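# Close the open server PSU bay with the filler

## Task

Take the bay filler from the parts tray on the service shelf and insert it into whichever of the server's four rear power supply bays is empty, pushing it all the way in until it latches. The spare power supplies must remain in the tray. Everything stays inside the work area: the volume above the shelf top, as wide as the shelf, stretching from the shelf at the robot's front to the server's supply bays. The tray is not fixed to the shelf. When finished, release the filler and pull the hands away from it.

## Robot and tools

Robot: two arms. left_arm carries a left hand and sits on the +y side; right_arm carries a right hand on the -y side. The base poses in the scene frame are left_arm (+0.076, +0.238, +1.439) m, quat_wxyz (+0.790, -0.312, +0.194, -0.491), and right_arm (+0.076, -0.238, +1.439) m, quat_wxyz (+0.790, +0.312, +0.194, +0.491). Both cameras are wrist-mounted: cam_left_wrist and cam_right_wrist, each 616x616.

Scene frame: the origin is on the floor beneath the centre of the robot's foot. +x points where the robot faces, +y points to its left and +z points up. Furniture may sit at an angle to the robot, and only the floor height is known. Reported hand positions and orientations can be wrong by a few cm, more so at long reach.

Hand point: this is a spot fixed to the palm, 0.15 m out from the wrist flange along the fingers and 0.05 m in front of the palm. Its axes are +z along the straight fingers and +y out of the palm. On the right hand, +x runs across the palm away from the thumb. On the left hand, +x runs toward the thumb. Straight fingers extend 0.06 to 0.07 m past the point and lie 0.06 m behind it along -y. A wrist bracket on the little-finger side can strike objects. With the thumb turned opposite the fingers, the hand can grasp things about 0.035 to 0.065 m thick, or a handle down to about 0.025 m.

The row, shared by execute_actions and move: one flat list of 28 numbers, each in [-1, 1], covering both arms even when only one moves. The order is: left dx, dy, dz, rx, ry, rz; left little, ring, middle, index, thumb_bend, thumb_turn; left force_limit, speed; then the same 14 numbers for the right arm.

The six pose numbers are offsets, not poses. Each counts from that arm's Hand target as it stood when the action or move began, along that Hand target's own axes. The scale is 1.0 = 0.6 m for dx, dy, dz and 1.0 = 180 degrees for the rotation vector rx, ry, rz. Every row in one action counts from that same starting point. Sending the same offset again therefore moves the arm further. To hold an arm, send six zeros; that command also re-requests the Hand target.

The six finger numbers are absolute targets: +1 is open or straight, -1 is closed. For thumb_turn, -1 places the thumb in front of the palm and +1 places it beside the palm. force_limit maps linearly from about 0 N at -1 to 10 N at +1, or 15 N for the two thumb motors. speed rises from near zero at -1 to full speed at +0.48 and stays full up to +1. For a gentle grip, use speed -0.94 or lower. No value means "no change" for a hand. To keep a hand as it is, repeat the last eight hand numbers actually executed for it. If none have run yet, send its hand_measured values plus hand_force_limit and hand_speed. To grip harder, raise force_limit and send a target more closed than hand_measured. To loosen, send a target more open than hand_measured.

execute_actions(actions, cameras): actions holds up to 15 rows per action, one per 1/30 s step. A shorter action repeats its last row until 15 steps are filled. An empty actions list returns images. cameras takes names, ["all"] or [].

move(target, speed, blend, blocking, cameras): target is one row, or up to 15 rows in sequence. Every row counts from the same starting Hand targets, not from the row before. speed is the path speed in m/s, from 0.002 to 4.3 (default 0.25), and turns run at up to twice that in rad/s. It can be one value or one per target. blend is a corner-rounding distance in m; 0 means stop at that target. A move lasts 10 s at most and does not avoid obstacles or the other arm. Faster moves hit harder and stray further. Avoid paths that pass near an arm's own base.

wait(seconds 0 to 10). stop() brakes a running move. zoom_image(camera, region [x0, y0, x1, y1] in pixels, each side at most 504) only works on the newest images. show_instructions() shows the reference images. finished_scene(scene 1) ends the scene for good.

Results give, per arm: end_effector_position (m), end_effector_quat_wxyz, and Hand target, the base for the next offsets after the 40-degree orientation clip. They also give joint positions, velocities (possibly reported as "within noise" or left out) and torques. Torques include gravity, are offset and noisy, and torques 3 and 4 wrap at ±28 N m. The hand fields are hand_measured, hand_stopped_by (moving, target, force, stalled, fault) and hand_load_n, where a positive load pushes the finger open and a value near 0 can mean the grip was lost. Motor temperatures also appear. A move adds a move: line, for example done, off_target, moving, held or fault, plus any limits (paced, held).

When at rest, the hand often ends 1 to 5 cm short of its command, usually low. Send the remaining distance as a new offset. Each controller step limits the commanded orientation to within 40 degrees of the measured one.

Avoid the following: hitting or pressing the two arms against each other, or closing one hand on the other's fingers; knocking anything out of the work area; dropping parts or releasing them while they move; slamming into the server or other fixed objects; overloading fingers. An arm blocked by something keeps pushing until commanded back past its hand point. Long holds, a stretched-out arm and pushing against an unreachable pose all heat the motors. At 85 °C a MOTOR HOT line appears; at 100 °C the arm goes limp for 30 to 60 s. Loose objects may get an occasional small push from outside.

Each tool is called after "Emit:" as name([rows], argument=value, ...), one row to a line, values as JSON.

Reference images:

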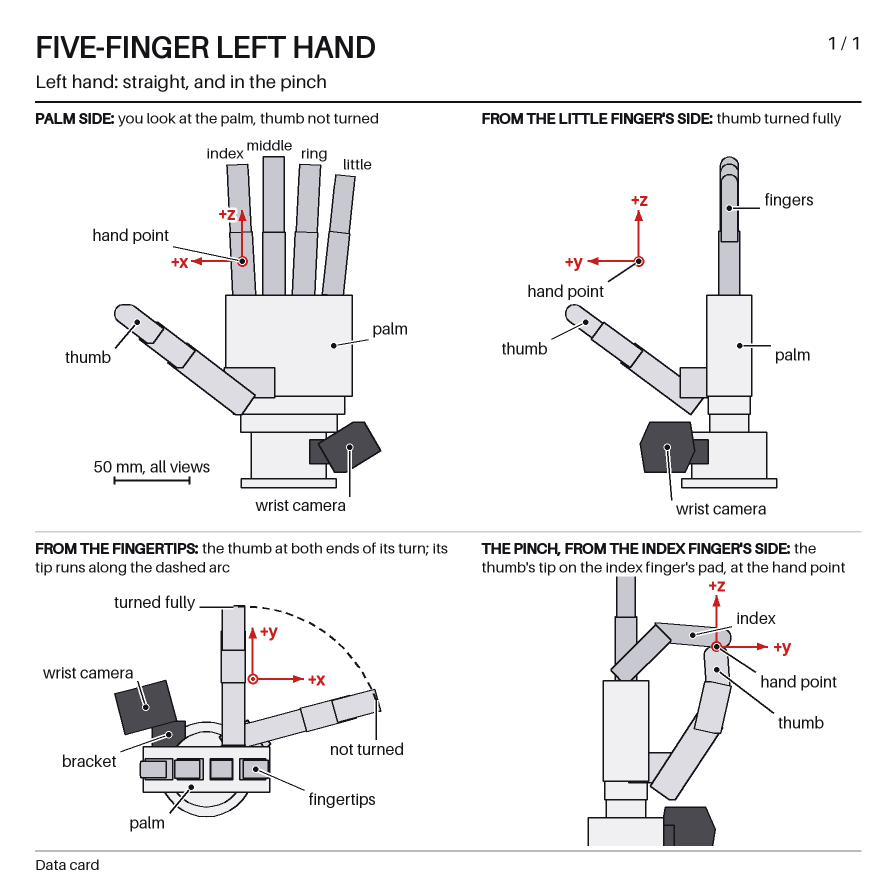

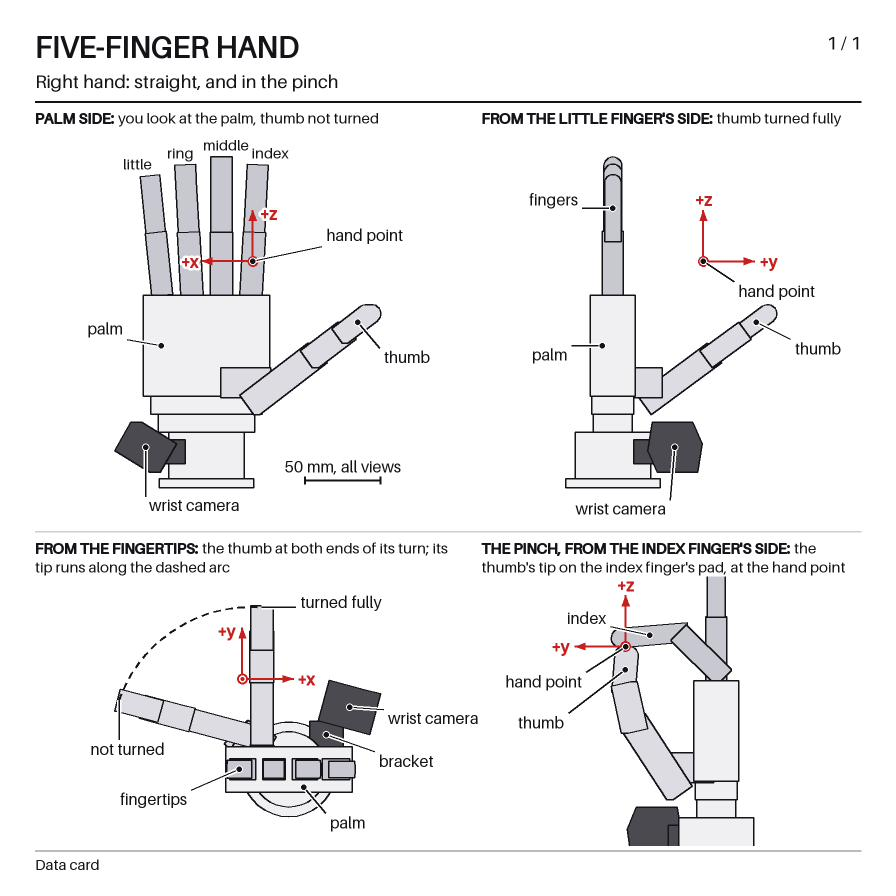

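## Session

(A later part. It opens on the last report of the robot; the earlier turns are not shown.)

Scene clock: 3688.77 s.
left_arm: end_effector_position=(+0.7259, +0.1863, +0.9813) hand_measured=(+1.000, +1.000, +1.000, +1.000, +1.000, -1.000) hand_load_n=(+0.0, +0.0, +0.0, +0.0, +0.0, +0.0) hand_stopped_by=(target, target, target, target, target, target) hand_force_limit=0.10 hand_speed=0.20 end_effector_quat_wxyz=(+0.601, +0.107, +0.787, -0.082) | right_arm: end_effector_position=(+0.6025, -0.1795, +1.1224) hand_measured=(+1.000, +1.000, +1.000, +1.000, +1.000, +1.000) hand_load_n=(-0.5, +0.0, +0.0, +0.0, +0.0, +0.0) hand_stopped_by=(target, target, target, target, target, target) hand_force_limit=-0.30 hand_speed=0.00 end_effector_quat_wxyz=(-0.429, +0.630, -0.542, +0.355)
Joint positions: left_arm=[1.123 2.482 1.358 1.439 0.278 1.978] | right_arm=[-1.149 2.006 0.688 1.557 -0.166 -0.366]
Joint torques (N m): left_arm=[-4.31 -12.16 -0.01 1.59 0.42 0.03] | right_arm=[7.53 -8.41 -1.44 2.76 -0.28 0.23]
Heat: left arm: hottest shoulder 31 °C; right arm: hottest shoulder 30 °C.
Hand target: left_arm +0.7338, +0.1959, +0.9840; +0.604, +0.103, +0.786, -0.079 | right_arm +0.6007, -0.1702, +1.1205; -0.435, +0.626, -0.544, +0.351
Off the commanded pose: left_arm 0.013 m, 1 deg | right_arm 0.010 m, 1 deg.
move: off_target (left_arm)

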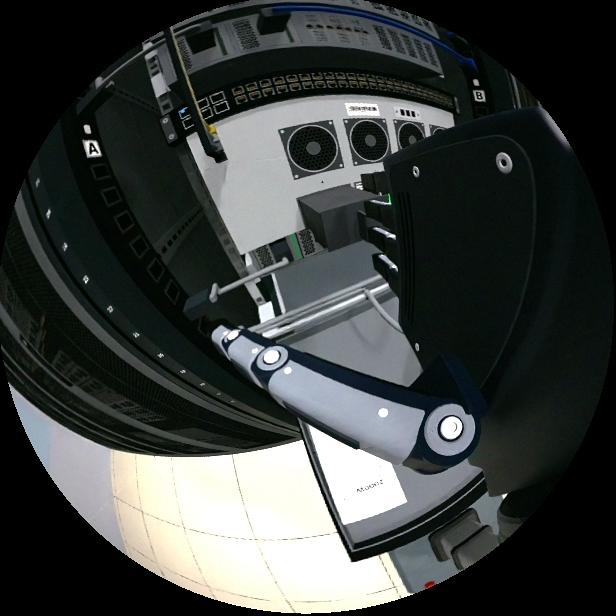

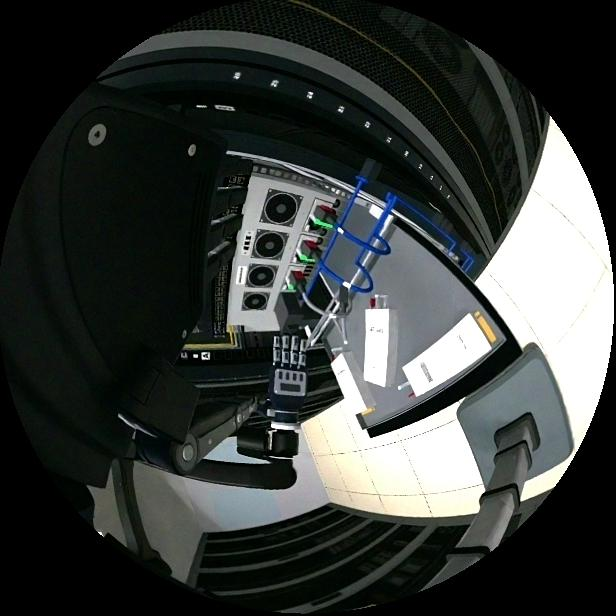

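Emit:
move(target=[-0.0061,0.0159,0.0240,0,0,0,1,1,1,1,1.0,-1,0.1,0.2,0,0,0,0,0,0,1,1,1,1,1,1,-0.3,0], speed=0.1, cameras=["cam_left_wrist","cam_right_wrist"])

Emit:
zoom_image(camera="cam_left_wrist", region=[260, 150, 420, 310])

Emit:
zoom_image(camera="cam_right_wrist", region=[260, 290, 330, 360])

Scene clock: 3705.23 s.
left_arm: end_effector_position=(+0.7381, +0.1870, +0.9785) hand_measured=(+1.000, +1.000, +1.000, +1.000, +1.000, -1.000) hand_load_n=(+0.0, +0.0, +0.0, +0.0, +0.0, +0.5) hand_stopped_by=(target, target, target, target, target, target) hand_force_limit=0.10 hand_speed=0.20 end_effector_quat_wxyz=(+0.599, +0.108, +0.789, -0.086) | right_arm: end_effector_position=(+0.6025, -0.1795, +1.1224) hand_measured=(+1.000, +1.000, +1.000, +1.000, +1.000, +1.000) hand_load_n=(+0.0, +0.0, +0.0, -0.5, +0.0, +0.0) hand_stopped_by=(target, target, target, target, target, target) hand_force_limit=-0.30 hand_speed=0.00 end_effector_quat_wxyz=(-0.429, +0.630, -0.542, +0.355)
Joint positions: left_arm=[1.125 2.475 1.386 1.397 0.285 1.976] | right_arm=[-1.149 2.006 0.688 1.557 -0.166 -0.366]
Joint torques (N m): left_arm=[-3.66 -12.92 0.28 1.39 0.36 0] | right_arm=[7.59 -8.29 -1.42 2.74 -0.28 0.21]
Heat: left arm: hottest shoulder 31 °C; right arm: hottest shoulder 30 °C.
Hand target: left_arm +0.7506, +0.2014, +0.9839; +0.604, +0.103, +0.786, -0.079 | right_arm +0.6007, -0.1702, +1.1205; -0.435, +0.626, -0.544, +0.351
Off the commanded pose: left_arm 0.020 m, 1 deg | right_arm 0.010 m, 1 deg.
move: off_target (left_arm)

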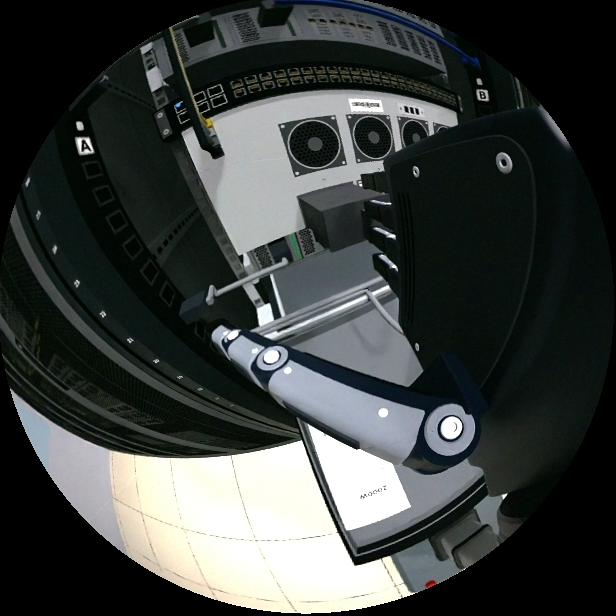

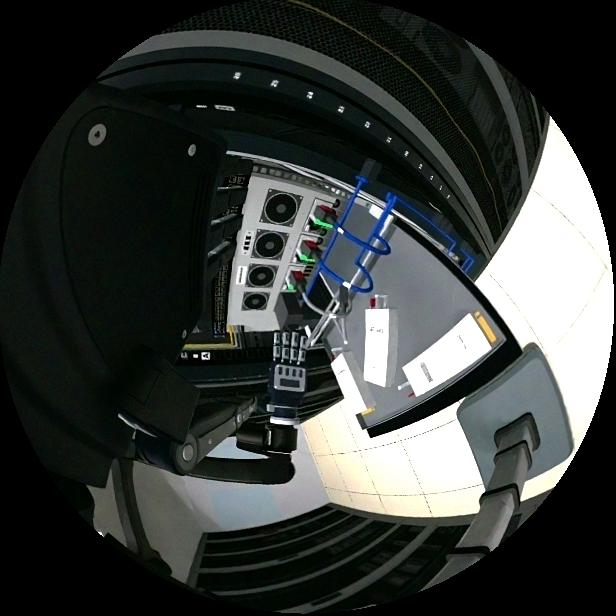

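Scaled by 3.150 from the camera's 616x616 image, which has a finer 880x880 frame.

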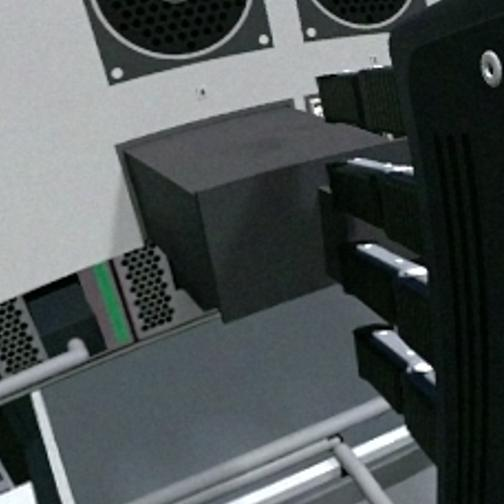

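Scaled by 7.200 from the camera's 616x616 image, which has a finer 880x880 frame.

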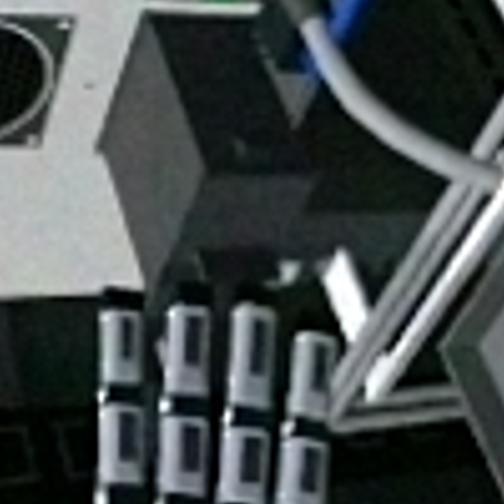

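Emit:
move(target=[-0.0056,0.0129,-0.005,0,0,0,1,1,1,1,1.0,-1,0.1,0.2,0,0,0,0,0,0,1,1,1,1,1,1,-0.3,0], speed=0.1, cameras=["cam_left_wrist","cam_right_wrist"])

Emit:
zoom_image(camera="cam_left_wrist", region=[300, 170, 400, 270])

Emit:
zoom_image(camera="cam_right_wrist", region=[260, 290, 330, 360])

Scene clock: 3719.47 s.
left_arm: end_effector_position=(+0.7470, +0.1997, +0.9855) hand_measured=(+1.000, +1.000, +1.000, +1.000, +1.000, -1.000) hand_load_n=(+0.0, +0.0, +0.0, +0.0, -0.5, +0.5) hand_stopped_by=(target, target, target, target, target, target) hand_force_limit=0.10 hand_speed=0.20 end_effector_quat_wxyz=(+0.604, +0.107, +0.785, -0.081) | right_arm: end_effector_position=(+0.6025, -0.1795, +1.1224) hand_measured=(+1.000, +1.000, +1.000, +1.000, +1.000, +1.000) hand_load_n=(+0.0, +0.0, +0.0, +0.0, +0.0, -0.5) hand_stopped_by=(target, target, target, target, target, target) hand_force_limit=-0.30 hand_speed=0.00 end_effector_quat_wxyz=(-0.429, +0.630, -0.542, +0.355)
Joint positions: left_arm=[1.138 2.456 1.386 1.395 0.292 1.973] | right_arm=[-1.149 2.006 0.688 1.557 -0.166 -0.366]
Joint torques (N m): left_arm=[-3.66 -12.4 -0.58 1.43 0.42 0.04] | right_arm=[7.77 -8.47 -1.36 2.74 -0.29 0.23]
Heat: left arm: hottest shoulder 32 °C; right arm: hottest shoulder 30 °C.
Hand target: left_arm +0.7505, +0.2093, +0.9879; +0.604, +0.103, +0.786, -0.079 | right_arm +0.6007, -0.1702, +1.1205; -0.435, +0.626, -0.544, +0.351
Off the commanded pose: left_arm 0.011 m, 0 deg | right_arm 0.010 m, 1 deg.
move: off_target (left_arm)

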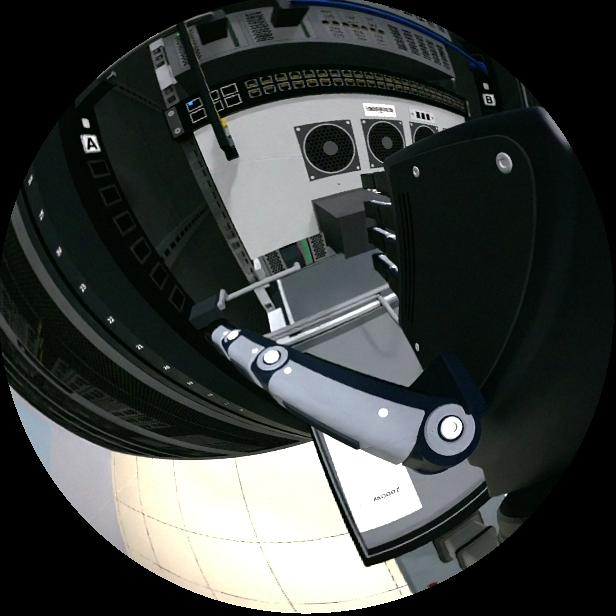

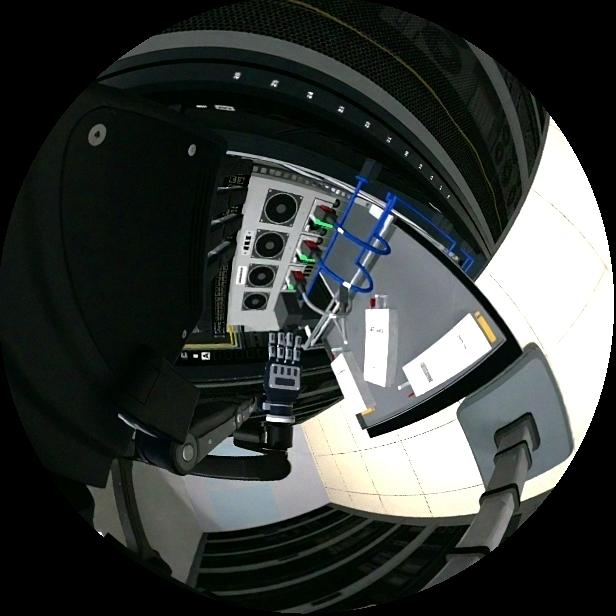

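Scaled by 5.040 from the camera's 616x616 image, which has a finer 880x880 frame.

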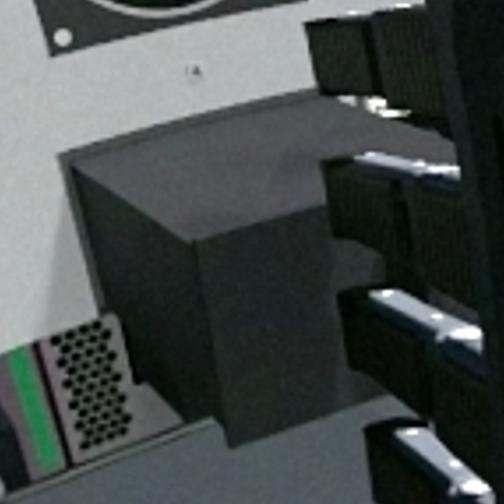

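Scaled by 7.200 from the camera's 616x616 image, which has a finer 880x880 frame.

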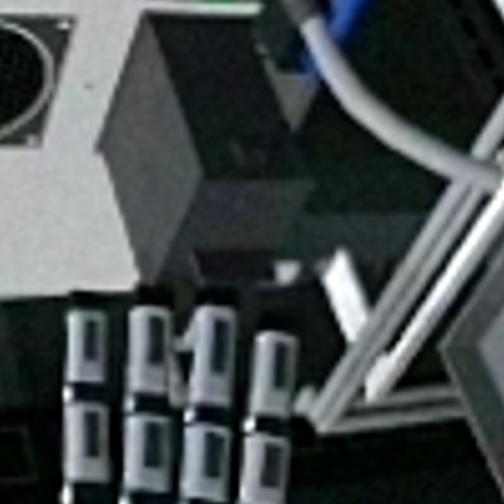

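Emit:
move(target=[-0.0156,0.0129,0.0458,0,0,0,1,1,1,1,1.0,-1,0.1,0.2,0,0,0,0,0,0,1,1,1,1,1,1,-0.3,0], speed=0.05, cameras=["cam_left_wrist","cam_right_wrist"])

Emit:
zoom_image(camera="cam_left_wrist", region=[300, 170, 400, 270])

Emit:
zoom_image(camera="cam_right_wrist", region=[260, 290, 330, 360])

Scene clock: 3737.60 s.
left_arm: end_effector_position=(+0.7593, +0.1988, +0.9798) hand_measured=(+1.000, +1.000, +1.000, +1.000, +1.000, -1.000) hand_load_n=(+0.0, +0.0, +0.0, +0.0, +0.0, +0.0) hand_stopped_by=(target, target, target, target, target, target) hand_force_limit=0.10 hand_speed=0.20 end_effector_quat_wxyz=(+0.595, +0.109, +0.792, -0.087) | right_arm: end_effector_position=(+0.6025, -0.1795, +1.1224) hand_measured=(+1.000, +1.000, +1.000, +1.000, +1.000, +1.000) hand_load_n=(+0.0, -0.5, +0.0, +0.0, +0.0, +0.0) hand_stopped_by=(target, target, target, target, target, target) hand_force_limit=-0.30 hand_speed=0.00 end_effector_quat_wxyz=(-0.429, +0.630, -0.542, +0.355)
Joint positions: left_arm=[1.138 2.448 1.416 1.331 0.296 1.972] | right_arm=[-1.149 2.006 0.688 1.557 -0.166 -0.366]
Joint torques (N m): left_arm=[-4.25 -13.92 1.54 0.95 0.07 0.05] | right_arm=[7.88 -8.12 -1.39 2.8 -0.28 0.21]
Heat: left arm: hottest shoulder 33 °C; right arm: hottest shoulder 30 °C.
Hand target: left_arm +0.7805, +0.2093, +0.9898; +0.604, +0.103, +0.786, -0.079 | right_arm +0.6007, -0.1702, +1.1205; -0.435, +0.626, -0.544, +0.351
Off the commanded pose: left_arm 0.026 m, 2 deg | right_arm 0.010 m, 1 deg.
move: off_target (left_arm)

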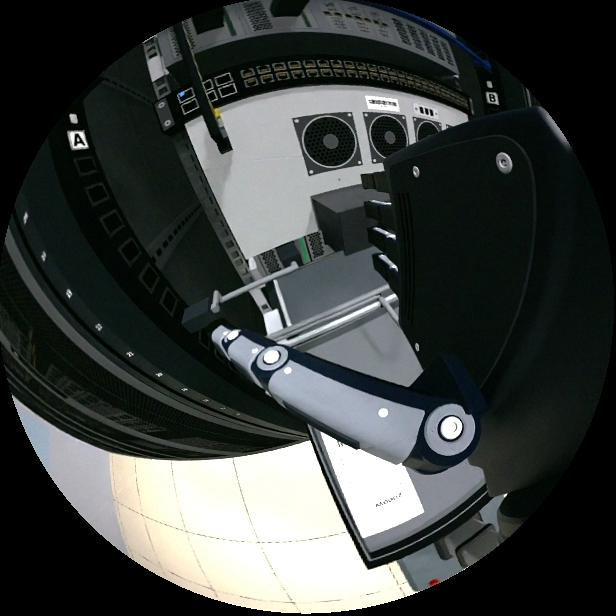

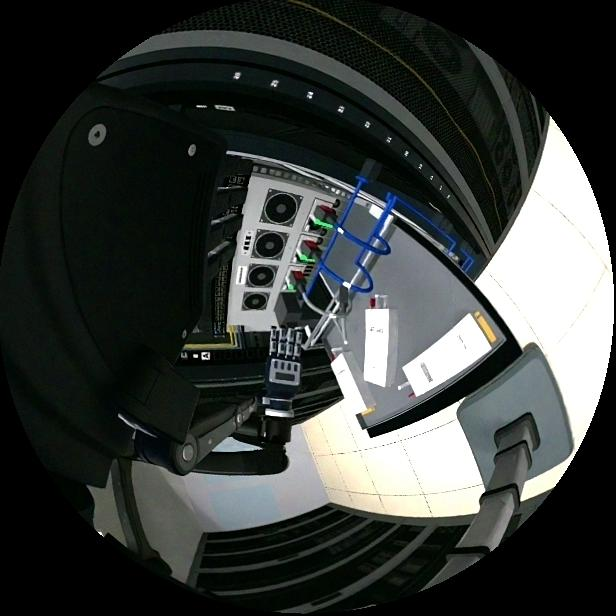

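Scaled by 5.040 from the camera's 616x616 image, which has a finer 880x880 frame.

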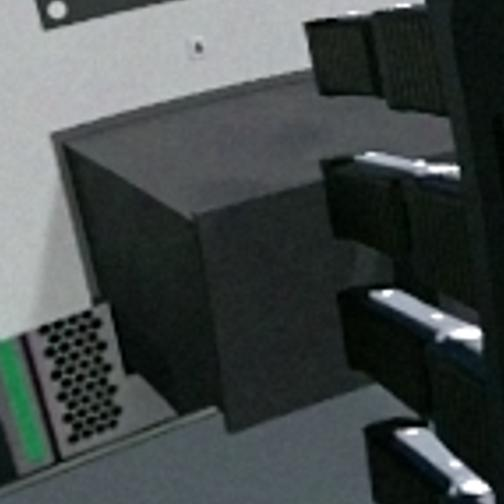

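Scaled by 7.200 from the camera's 616x616 image, which has a finer 880x880 frame.

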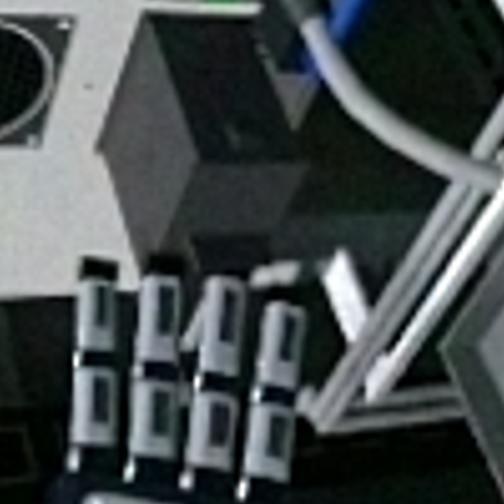

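Emit:
move([
  [0,0,0,0,0,0,-1,1,1,1,1.0,-1,0.1,0.2,0,0,0,0,0,0,1,1,1,1,1,1,-0.3,0],
  [-0.0252,0.0129,0.0432,-0.0007,-0.0107,0.0028,-1,1,1,1,1.0,-1,0.1,0.2,0,0,0,0,0,0,1,1,1,1,1,1,-0.3,0],
], speed=0.04, cameras=["cam_left_wrist","cam_right_wrist"])

Emit:
zoom_image(camera="cam_left_wrist", region=[300, 150, 420, 270])

Emit:
zoom_image(camera="cam_right_wrist", region=[250, 270, 330, 350])

Scene clock: 3761.30 s.
left_arm: end_effector_position=(+0.7920, +0.2041, +0.9838) hand_measured=(-1.000, +1.000, +1.000, +1.000, +1.000, -1.000) hand_load_n=(+0.0, +0.0, +0.0, +0.0, +0.0, +0.0) hand_stopped_by=(target, target, target, target, target, target) hand_force_limit=0.10 hand_speed=0.20 end_effector_quat_wxyz=(+0.606, +0.108, +0.784, -0.082) | right_arm: end_effector_position=(+0.6025, -0.1795, +1.1224) hand_measured=(+1.000, +1.000, +1.000, +1.000, +1.000, +1.000) hand_load_n=(+0.0, +0.0, +0.0, +0.0, +0.0, +0.0) hand_stopped_by=(target, target, target, target, target, target) hand_force_limit=-0.30 hand_speed=0.00 end_effector_quat_wxyz=(-0.429, +0.630, -0.542, +0.355)
Joint positions: left_arm=[1.138 2.447 1.494 1.282 0.297 1.972] | right_arm=[-1.149 2.006 0.688 1.557 -0.166 -0.366]
Joint torques (N m): left_arm=[-5.3 -14.04 1.52 1.5 0.21 0.05] | right_arm=[7.77 -8.41 -1.39 2.78 -0.28 0.22]
Heat: left arm: hottest shoulder 33 °C; right arm: hottest shoulder 30 °C.
Hand target: left_arm +0.8105, +0.2093, +0.9977; +0.618, +0.105, +0.776, -0.078 | right_arm +0.6007, -0.1702, +1.1205; -0.435, +0.626, -0.544, +0.351
Off the commanded pose: left_arm 0.024 m, 2 deg | right_arm 0.010 m, 1 deg.
move: off_target (left_arm)

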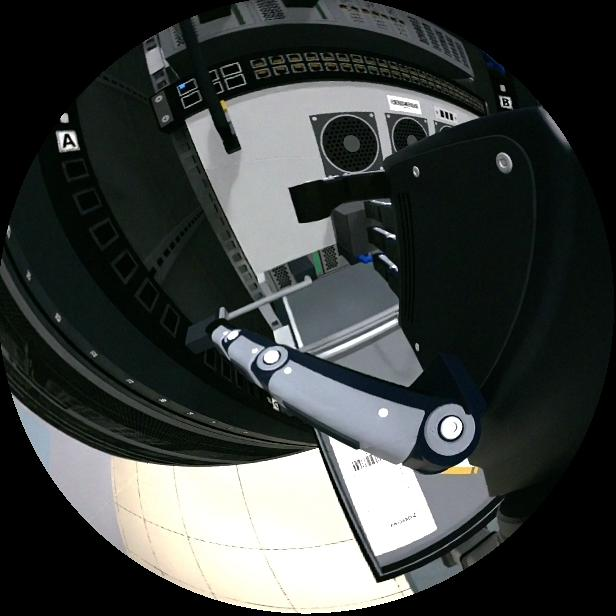

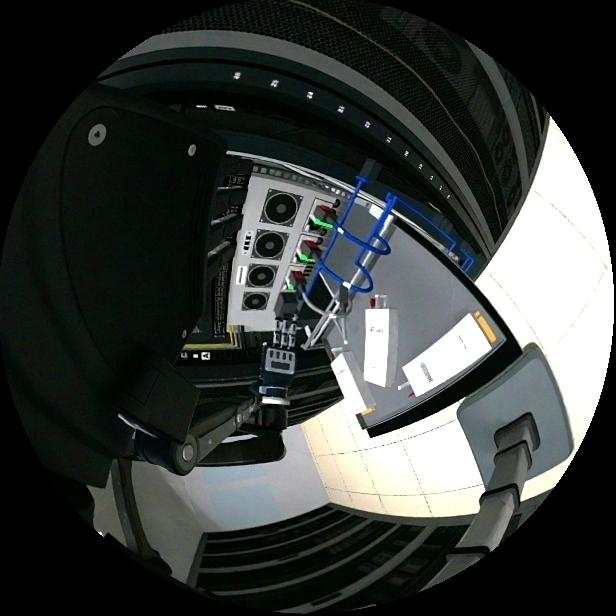

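Scaled by 4.200 from the camera's 616x616 image, which has a finer 880x880 frame.

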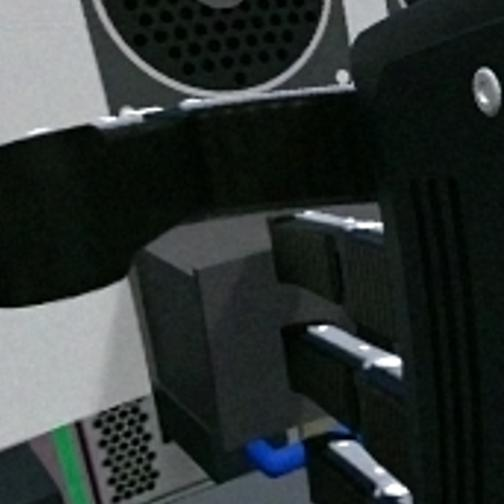

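Scaled by 6.300 from the camera's 616x616 image, which has a finer 880x880 frame.

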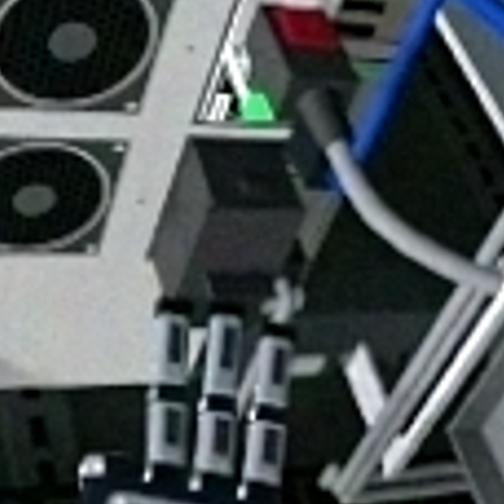

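Emit:
zoom_image(camera="cam_left_wrist", region=[330, 200, 400, 270])

Emit:
zoom_image(camera="cam_right_wrist", region=[265, 285, 315, 335])

Scaled by 7.200 from the camera's 616x616 image, which has a finer 880x880 frame.

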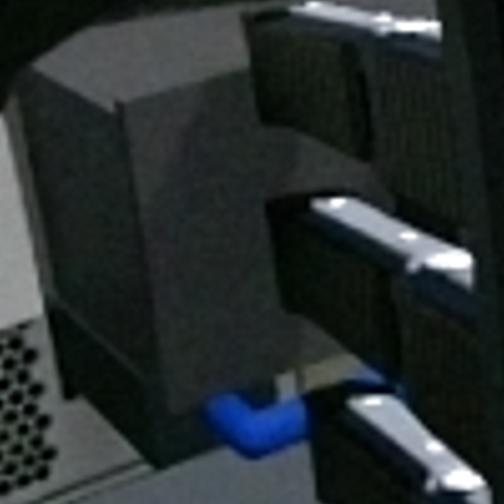

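Scaled by 10.080 from the camera's 616x616 image, which has a finer 880x880 frame.

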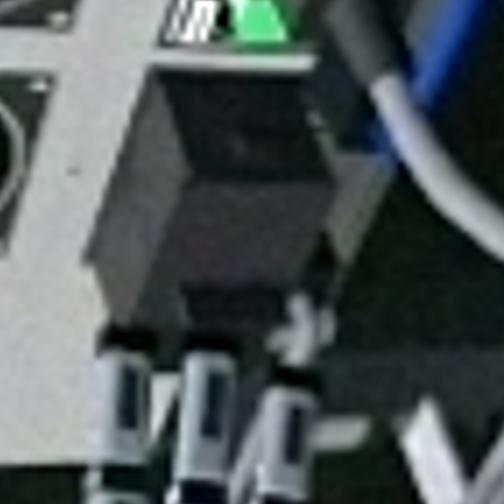

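Emit:
move([
  [0,0,0,0,0,0,-1,1,1,-1,1.0,-1,0.1,0.2,0,0,0,0,0,0,1,1,1,1,1,1,-0.3,0],
  [-0.0162,0.0066,0.0477,0,0,0,-1,1,1,-1,1.0,-1,0.1,0.2,0,0,0,0,0,0,1,1,1,1,1,1,-0.3,0],
], speed=0.04, cameras=["cam_left_wrist","cam_right_wrist"])

Emit:
zoom_image(camera="cam_left_wrist", region=[310, 170, 410, 270])

Emit:
zoom_image(camera="cam_right_wrist", region=[250, 270, 320, 340])

Scene clock: 3809.10 s.
left_arm: end_effector_position=(+0.8152, +0.2045, +0.9822) hand_measured=(-1.000, +1.000, +1.000, -1.000, +1.000, -1.000) hand_load_n=(+0.0, +0.0, +0.0, +0.0, +0.0, +0.0) hand_stopped_by=(target, target, target, target, target, target) hand_force_limit=0.10 hand_speed=0.20 end_effector_quat_wxyz=(+0.604, +0.107, +0.786, -0.083) | right_arm: end_effector_position=(+0.6025, -0.1795, +1.1224) hand_measured=(+1.000, +1.000, +1.000, +1.000, +1.000, +1.000) hand_load_n=(-0.5, +0.0, +0.0, +0.0, +0.0, +0.0) hand_stopped_by=(target, target, target, target, target, target) hand_force_limit=-0.30 hand_speed=0.00 end_effector_quat_wxyz=(-0.429, +0.630, -0.542, +0.355)
Joint positions: left_arm=[1.134 2.445 1.554 1.213 0.29 1.972] | right_arm=[-1.149 2.006 0.688 1.557 -0.166 -0.366]
Joint torques (N m): left_arm=[-6.01 -15.15 2.73 1.18 0.03 0.1] | right_arm=[7.53 -8.59 -1.33 2.77 -0.29 0.21]
Heat: left arm: hottest shoulder 34 °C; right arm: hottest shoulder 30 °C.
Hand target: left_arm +0.8407, +0.2055, +1.0008; +0.617, +0.105, +0.776, -0.077 | right_arm +0.6007, -0.1702, +1.1205; -0.435, +0.626, -0.544, +0.351
Off the commanded pose: left_arm 0.031 m, 2 deg | right_arm 0.010 m, 1 deg.
move: off_target (left_arm)

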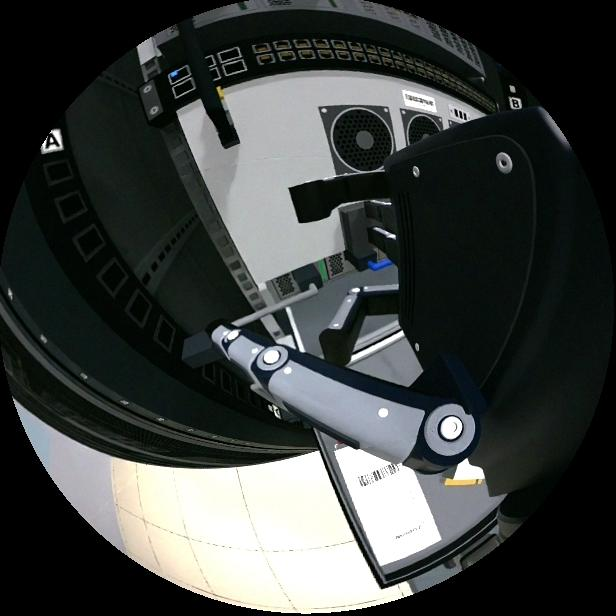

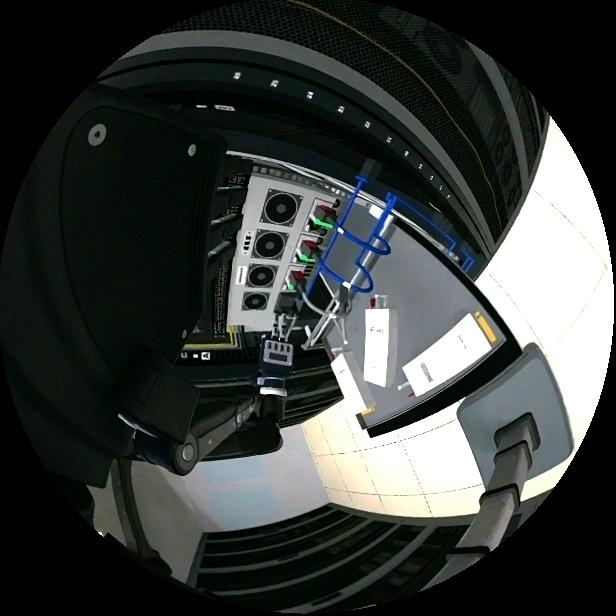

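Scaled by 5.040 from the camera's 616x616 image, which has a finer 880x880 frame.

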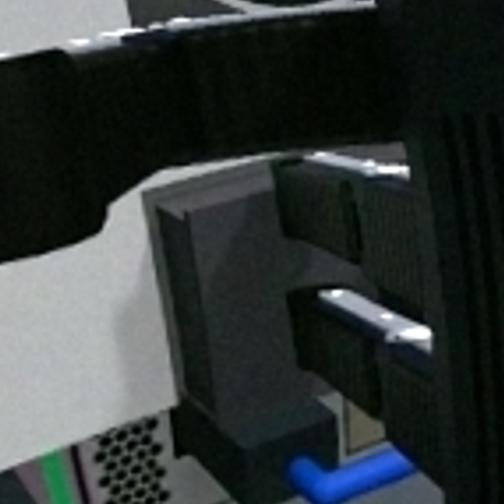

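Scaled by 7.200 from the camera's 616x616 image, which has a finer 880x880 frame.

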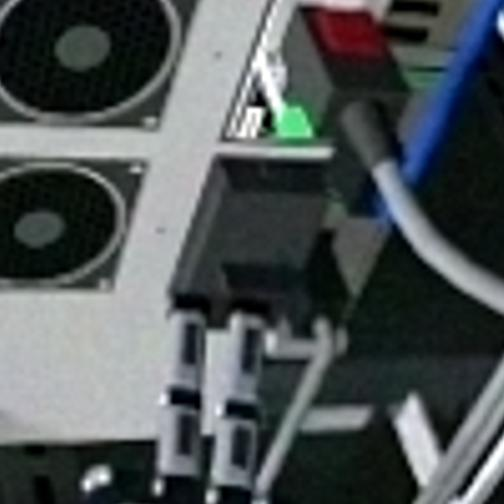

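Emit:
move([
  [-0.0122,0.0054,0.0312,0,0,0,-1,1,1,-1,1.0,-1,0.1,0.2,0,0,0,0,0,0,1,1,1,1,1,1,-0.3,0],
], speed=0.04, cameras=["cam_left_wrist","cam_right_wrist"])

Emit:
zoom_image(camera="cam_left_wrist", region=[310, 170, 410, 270])

Emit:
zoom_image(camera="cam_right_wrist", region=[250, 270, 320, 340])

Scene clock: 3821.93 s.
left_arm: end_effector_position=(+0.8319, +0.2041, +0.9828) hand_measured=(-1.000, +1.000, +1.000, -1.000, +1.000, -1.000) hand_load_n=(+0.0, +0.0, +0.0, +0.0, +0.0, +0.0) hand_stopped_by=(target, target, target, target, target, target) hand_force_limit=0.10 hand_speed=0.20 end_effector_quat_wxyz=(+0.600, +0.106, +0.788, -0.083) | right_arm: end_effector_position=(+0.6025, -0.1795, +1.1224) hand_measured=(+1.000, +1.000, +1.000, +1.000, +1.000, +1.000) hand_load_n=(+0.0, +0.0, +0.0, +0.0, +0.0, +0.0) hand_stopped_by=(target, target, target, target, target, target) hand_force_limit=-0.30 hand_speed=0.00 end_effector_quat_wxyz=(-0.429, +0.630, -0.542, +0.355)
Joint positions: left_arm=[1.129 2.441 1.594 1.161 0.283 1.972] | right_arm=[-1.149 2.006 0.688 1.557 -0.166 -0.366]
Joint torques (N m): left_arm=[-6.3 -15.62 3.48 1.18 0.05 0.13] | right_arm=[7.3 -8.23 -1.37 2.76 -0.28 0.22]
Heat: left arm: hottest shoulder 33 °C; right arm: hottest shoulder 30 °C.
Hand target: left_arm +0.8608, +0.2034, +1.0039; +0.618, +0.105, +0.776, -0.078 | right_arm +0.6007, -0.1702, +1.1205; -0.435, +0.626, -0.544, +0.351
Off the commanded pose: left_arm 0.036 m, 3 deg | right_arm 0.010 m, 1 deg.
move: off_target (left_arm)

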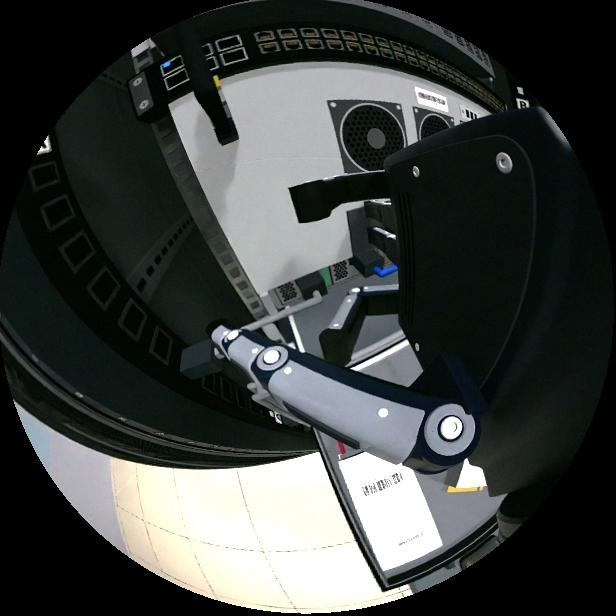

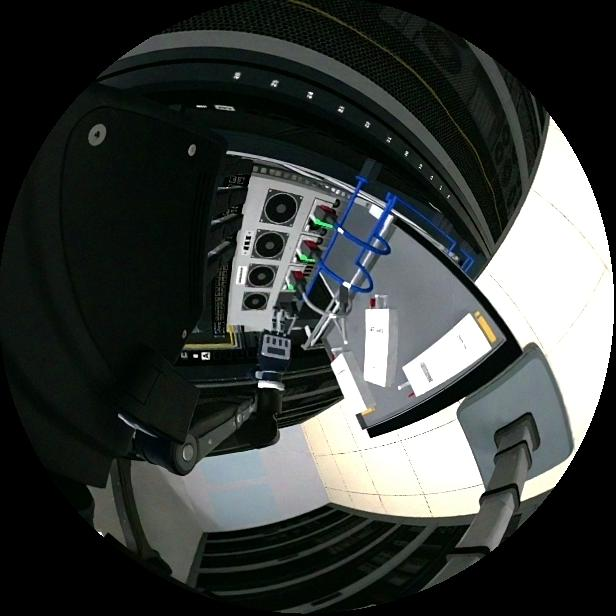

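Scaled by 5.040 from the camera's 616x616 image, which has a finer 880x880 frame.

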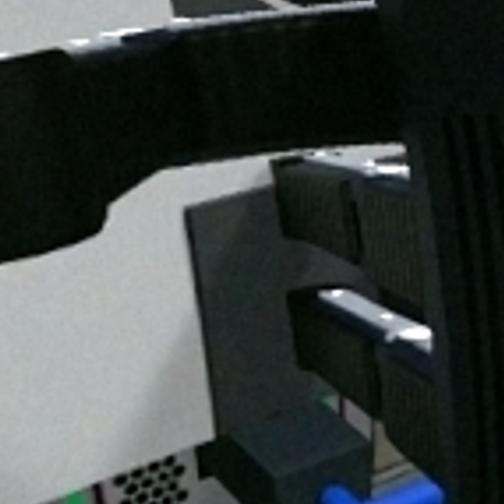

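Scaled by 7.200 from the camera's 616x616 image, which has a finer 880x880 frame.

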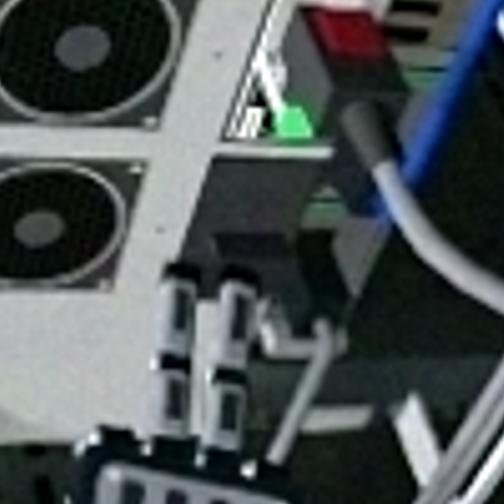

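Emit:
zoom_image(camera="cam_left_wrist", region=[340, 200, 375, 235])

Emit:
move([
  [-0.0110,0.0064,0.0239,0,0,0,-1,1,1,-1,1.0,-1,0.1,0.2,0,0,0,0,0,0,1,1,1,1,1,1,-0.3,0],
], speed=0.03, cameras=["cam_left_wrist","cam_right_wrist"])

Emit:
zoom_image(camera="cam_left_wrist", region=[310, 170, 410, 270])

Emit:
zoom_image(camera="cam_left_wrist", region=[340, 200, 375, 235])

Emit:
zoom_image(camera="cam_right_wrist", region=[270, 280, 310, 320])

Scaled by 14.400 from the camera's 616x616 image, which has a finer 880x880 frame.

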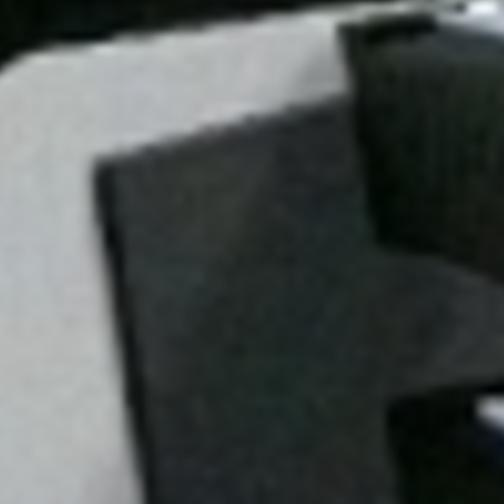

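Scene clock: 3831.60 s.
left_arm: end_effector_position=(+0.8324, +0.2043, +0.9825) hand_measured=(-1.000, +1.000, +1.000, -1.000, +1.000, -1.000) hand_load_n=(+0.0, -1.0, +0.0, +0.0, +0.0, +0.0) hand_stopped_by=(target, target, target, target, target, target) hand_force_limit=0.10 hand_speed=0.20 end_effector_quat_wxyz=(+0.599, +0.106, +0.790, -0.084) | right_arm: end_effector_position=(+0.6025, -0.1795, +1.1224) hand_measured=(+1.000, +1.000, +1.000, +1.000, +1.000, +1.000) hand_load_n=(-0.5, +0.0, +0.0, +0.0, +0.0, +0.0) hand_stopped_by=(target, target, target, target, target, target) hand_force_limit=-0.30 hand_speed=0.00 end_effector_quat_wxyz=(-0.429, +0.630, -0.542, +0.355)
Joint positions: left_arm=[1.129 2.438 1.594 1.154 0.282 1.972] | right_arm=[-1.149 2.006 0.688 1.557 -0.166 -0.366]
Joint torques (N m): left_arm=[-6.48 -16.03 5.22 0.14 -0.06 0.15] | right_arm=[7.82 -8.35 -1.42 2.76 -0.27 0.21]
Heat: left arm: hottest shoulder 33 °C; right arm: hottest shoulder 30 °C.
Hand target: left_arm +0.8765, +0.2030, +1.0069; +0.617, +0.105, +0.776, -0.078 | right_arm +0.6007, -0.1702, +1.1205; -0.435, +0.626, -0.544, +0.351
Off the commanded pose: left_arm 0.051 m, 3 deg | right_arm 0.010 m, 1 deg.
move: off_target (left_arm)

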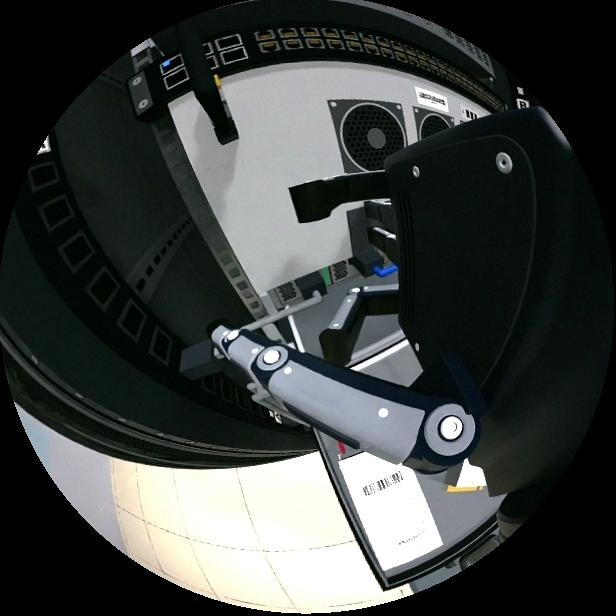

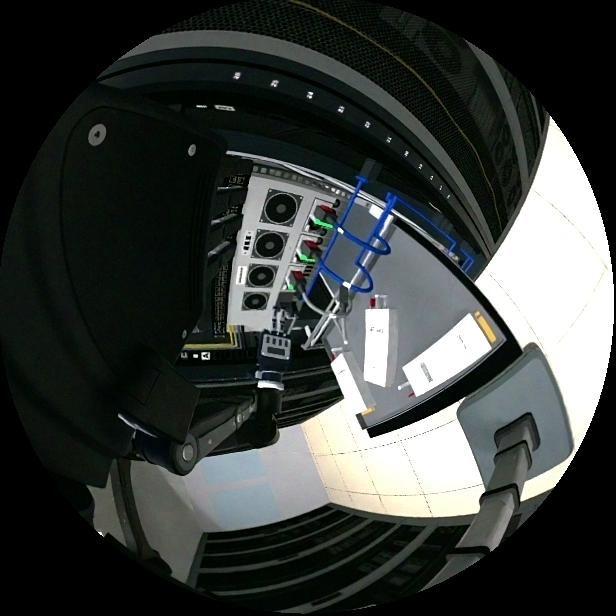

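Scaled by 5.040 from the camera's 616x616 image, which has a finer 880x880 frame.

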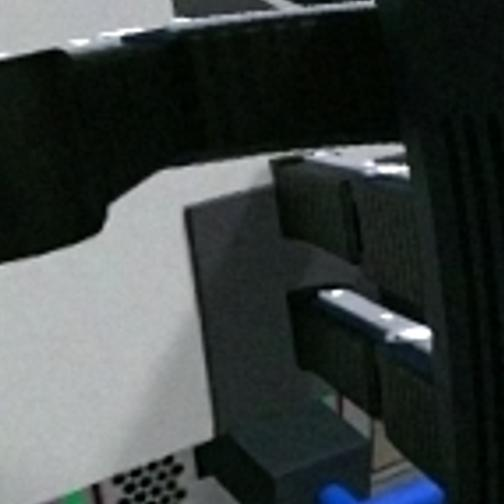

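Scaled by 14.400 from the camera's 616x616 image, which has a finer 880x880 frame.

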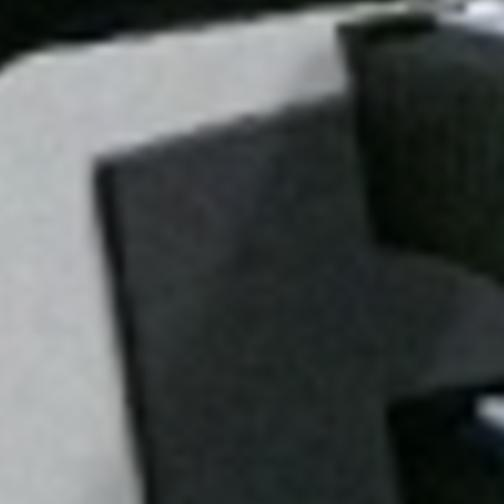

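Scaled by 12.600 from the camera's 616x616 image, which has a finer 880x880 frame.

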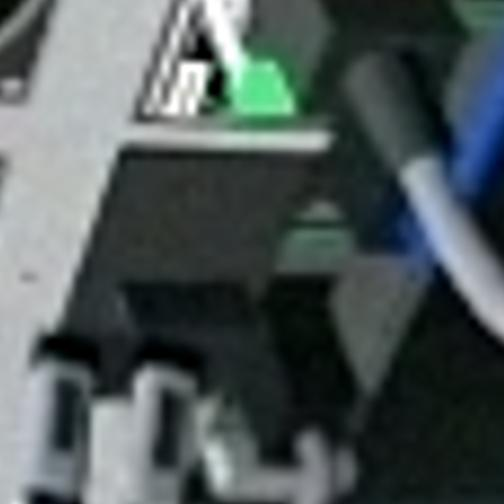

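Emit:
move([
  [-0.0110,0.0064,0.0320,0,0,0,-1,1,1,-1,1.0,-1,0.1,0.2,0,0,0,0,0,0,1,1,1,1,1,1,-0.3,0],
], speed=0.03, cameras=["cam_left_wrist"])

Emit:
zoom_image(camera="cam_left_wrist", region=[340, 200, 375, 235])

Scene clock: 3846.03 s.
left_arm: end_effector_position=(+0.8329, +0.2037, +0.9813) hand_measured=(-1.000, +1.000, +1.000, -1.000, +1.000, -1.000) hand_load_n=(+0.0, -0.5, -0.5, +0.5, -0.5, +0.5) hand_stopped_by=(target, target, target, target, target, target) hand_force_limit=0.10 hand_speed=0.20 end_effector_quat_wxyz=(+0.594, +0.106, +0.792, -0.086) | right_arm: end_effector_position=(+0.6025, -0.1795, +1.1224) hand_measured=(+1.000, +1.000, +1.000, +1.000, +1.000, +1.000) hand_load_n=(+0.0, +0.0, +0.0, +0.0, +0.0, +0.0) hand_stopped_by=(target, target, target, target, target, target) hand_force_limit=-0.30 hand_speed=0.00 end_effector_quat_wxyz=(-0.429, +0.630, -0.542, +0.355)
Joint positions: left_arm=[1.129 2.434 1.594 1.139 0.284 1.972] | right_arm=[-1.149 2.006 0.688 1.557 -0.166 -0.366]
Joint torques (N m): left_arm=[-7.06 -16.21 7.46 -1.05 -0.32 0.16] | right_arm=[7.59 -8.18 -1.37 2.77 -0.3 0.23]
Heat: left arm: hottest shoulder 34 °C; right arm: hottest shoulder 30 °C.
Hand target: left_arm +0.8971, +0.2015, +1.0092; +0.618, +0.105, +0.776, -0.078 | right_arm +0.6007, -0.1702, +1.1205; -0.435, +0.626, -0.544, +0.351
Off the commanded pose: left_arm 0.070 m, 3 deg | right_arm 0.010 m, 1 deg.
move: off_target (left_arm)
Images, in order (width x height): cam_left_wrist 616x616.

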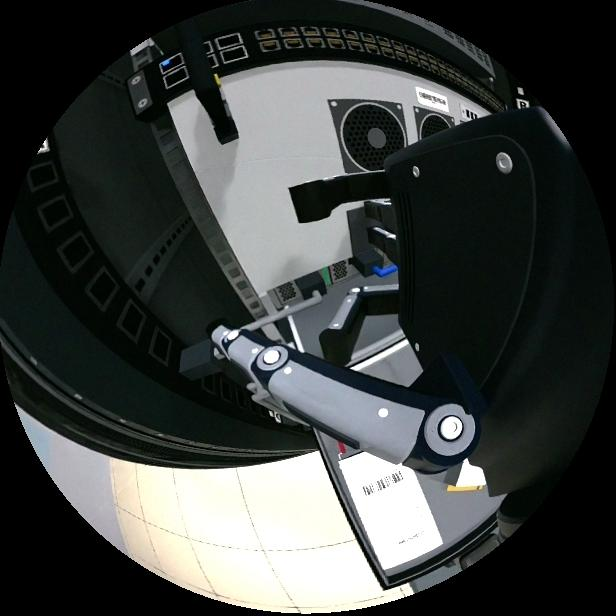

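Scaled by 14.400 from the camera's 616x616 image, which has a finer 880x880 frame.

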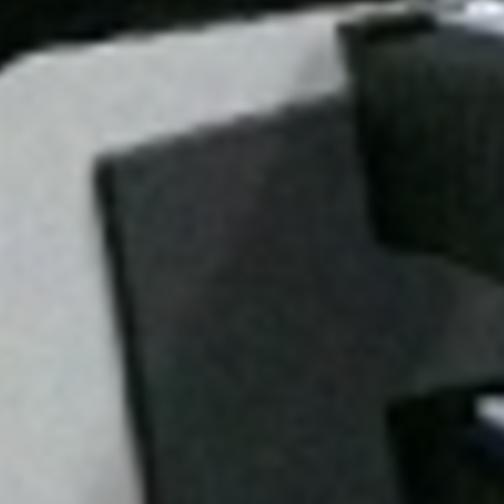

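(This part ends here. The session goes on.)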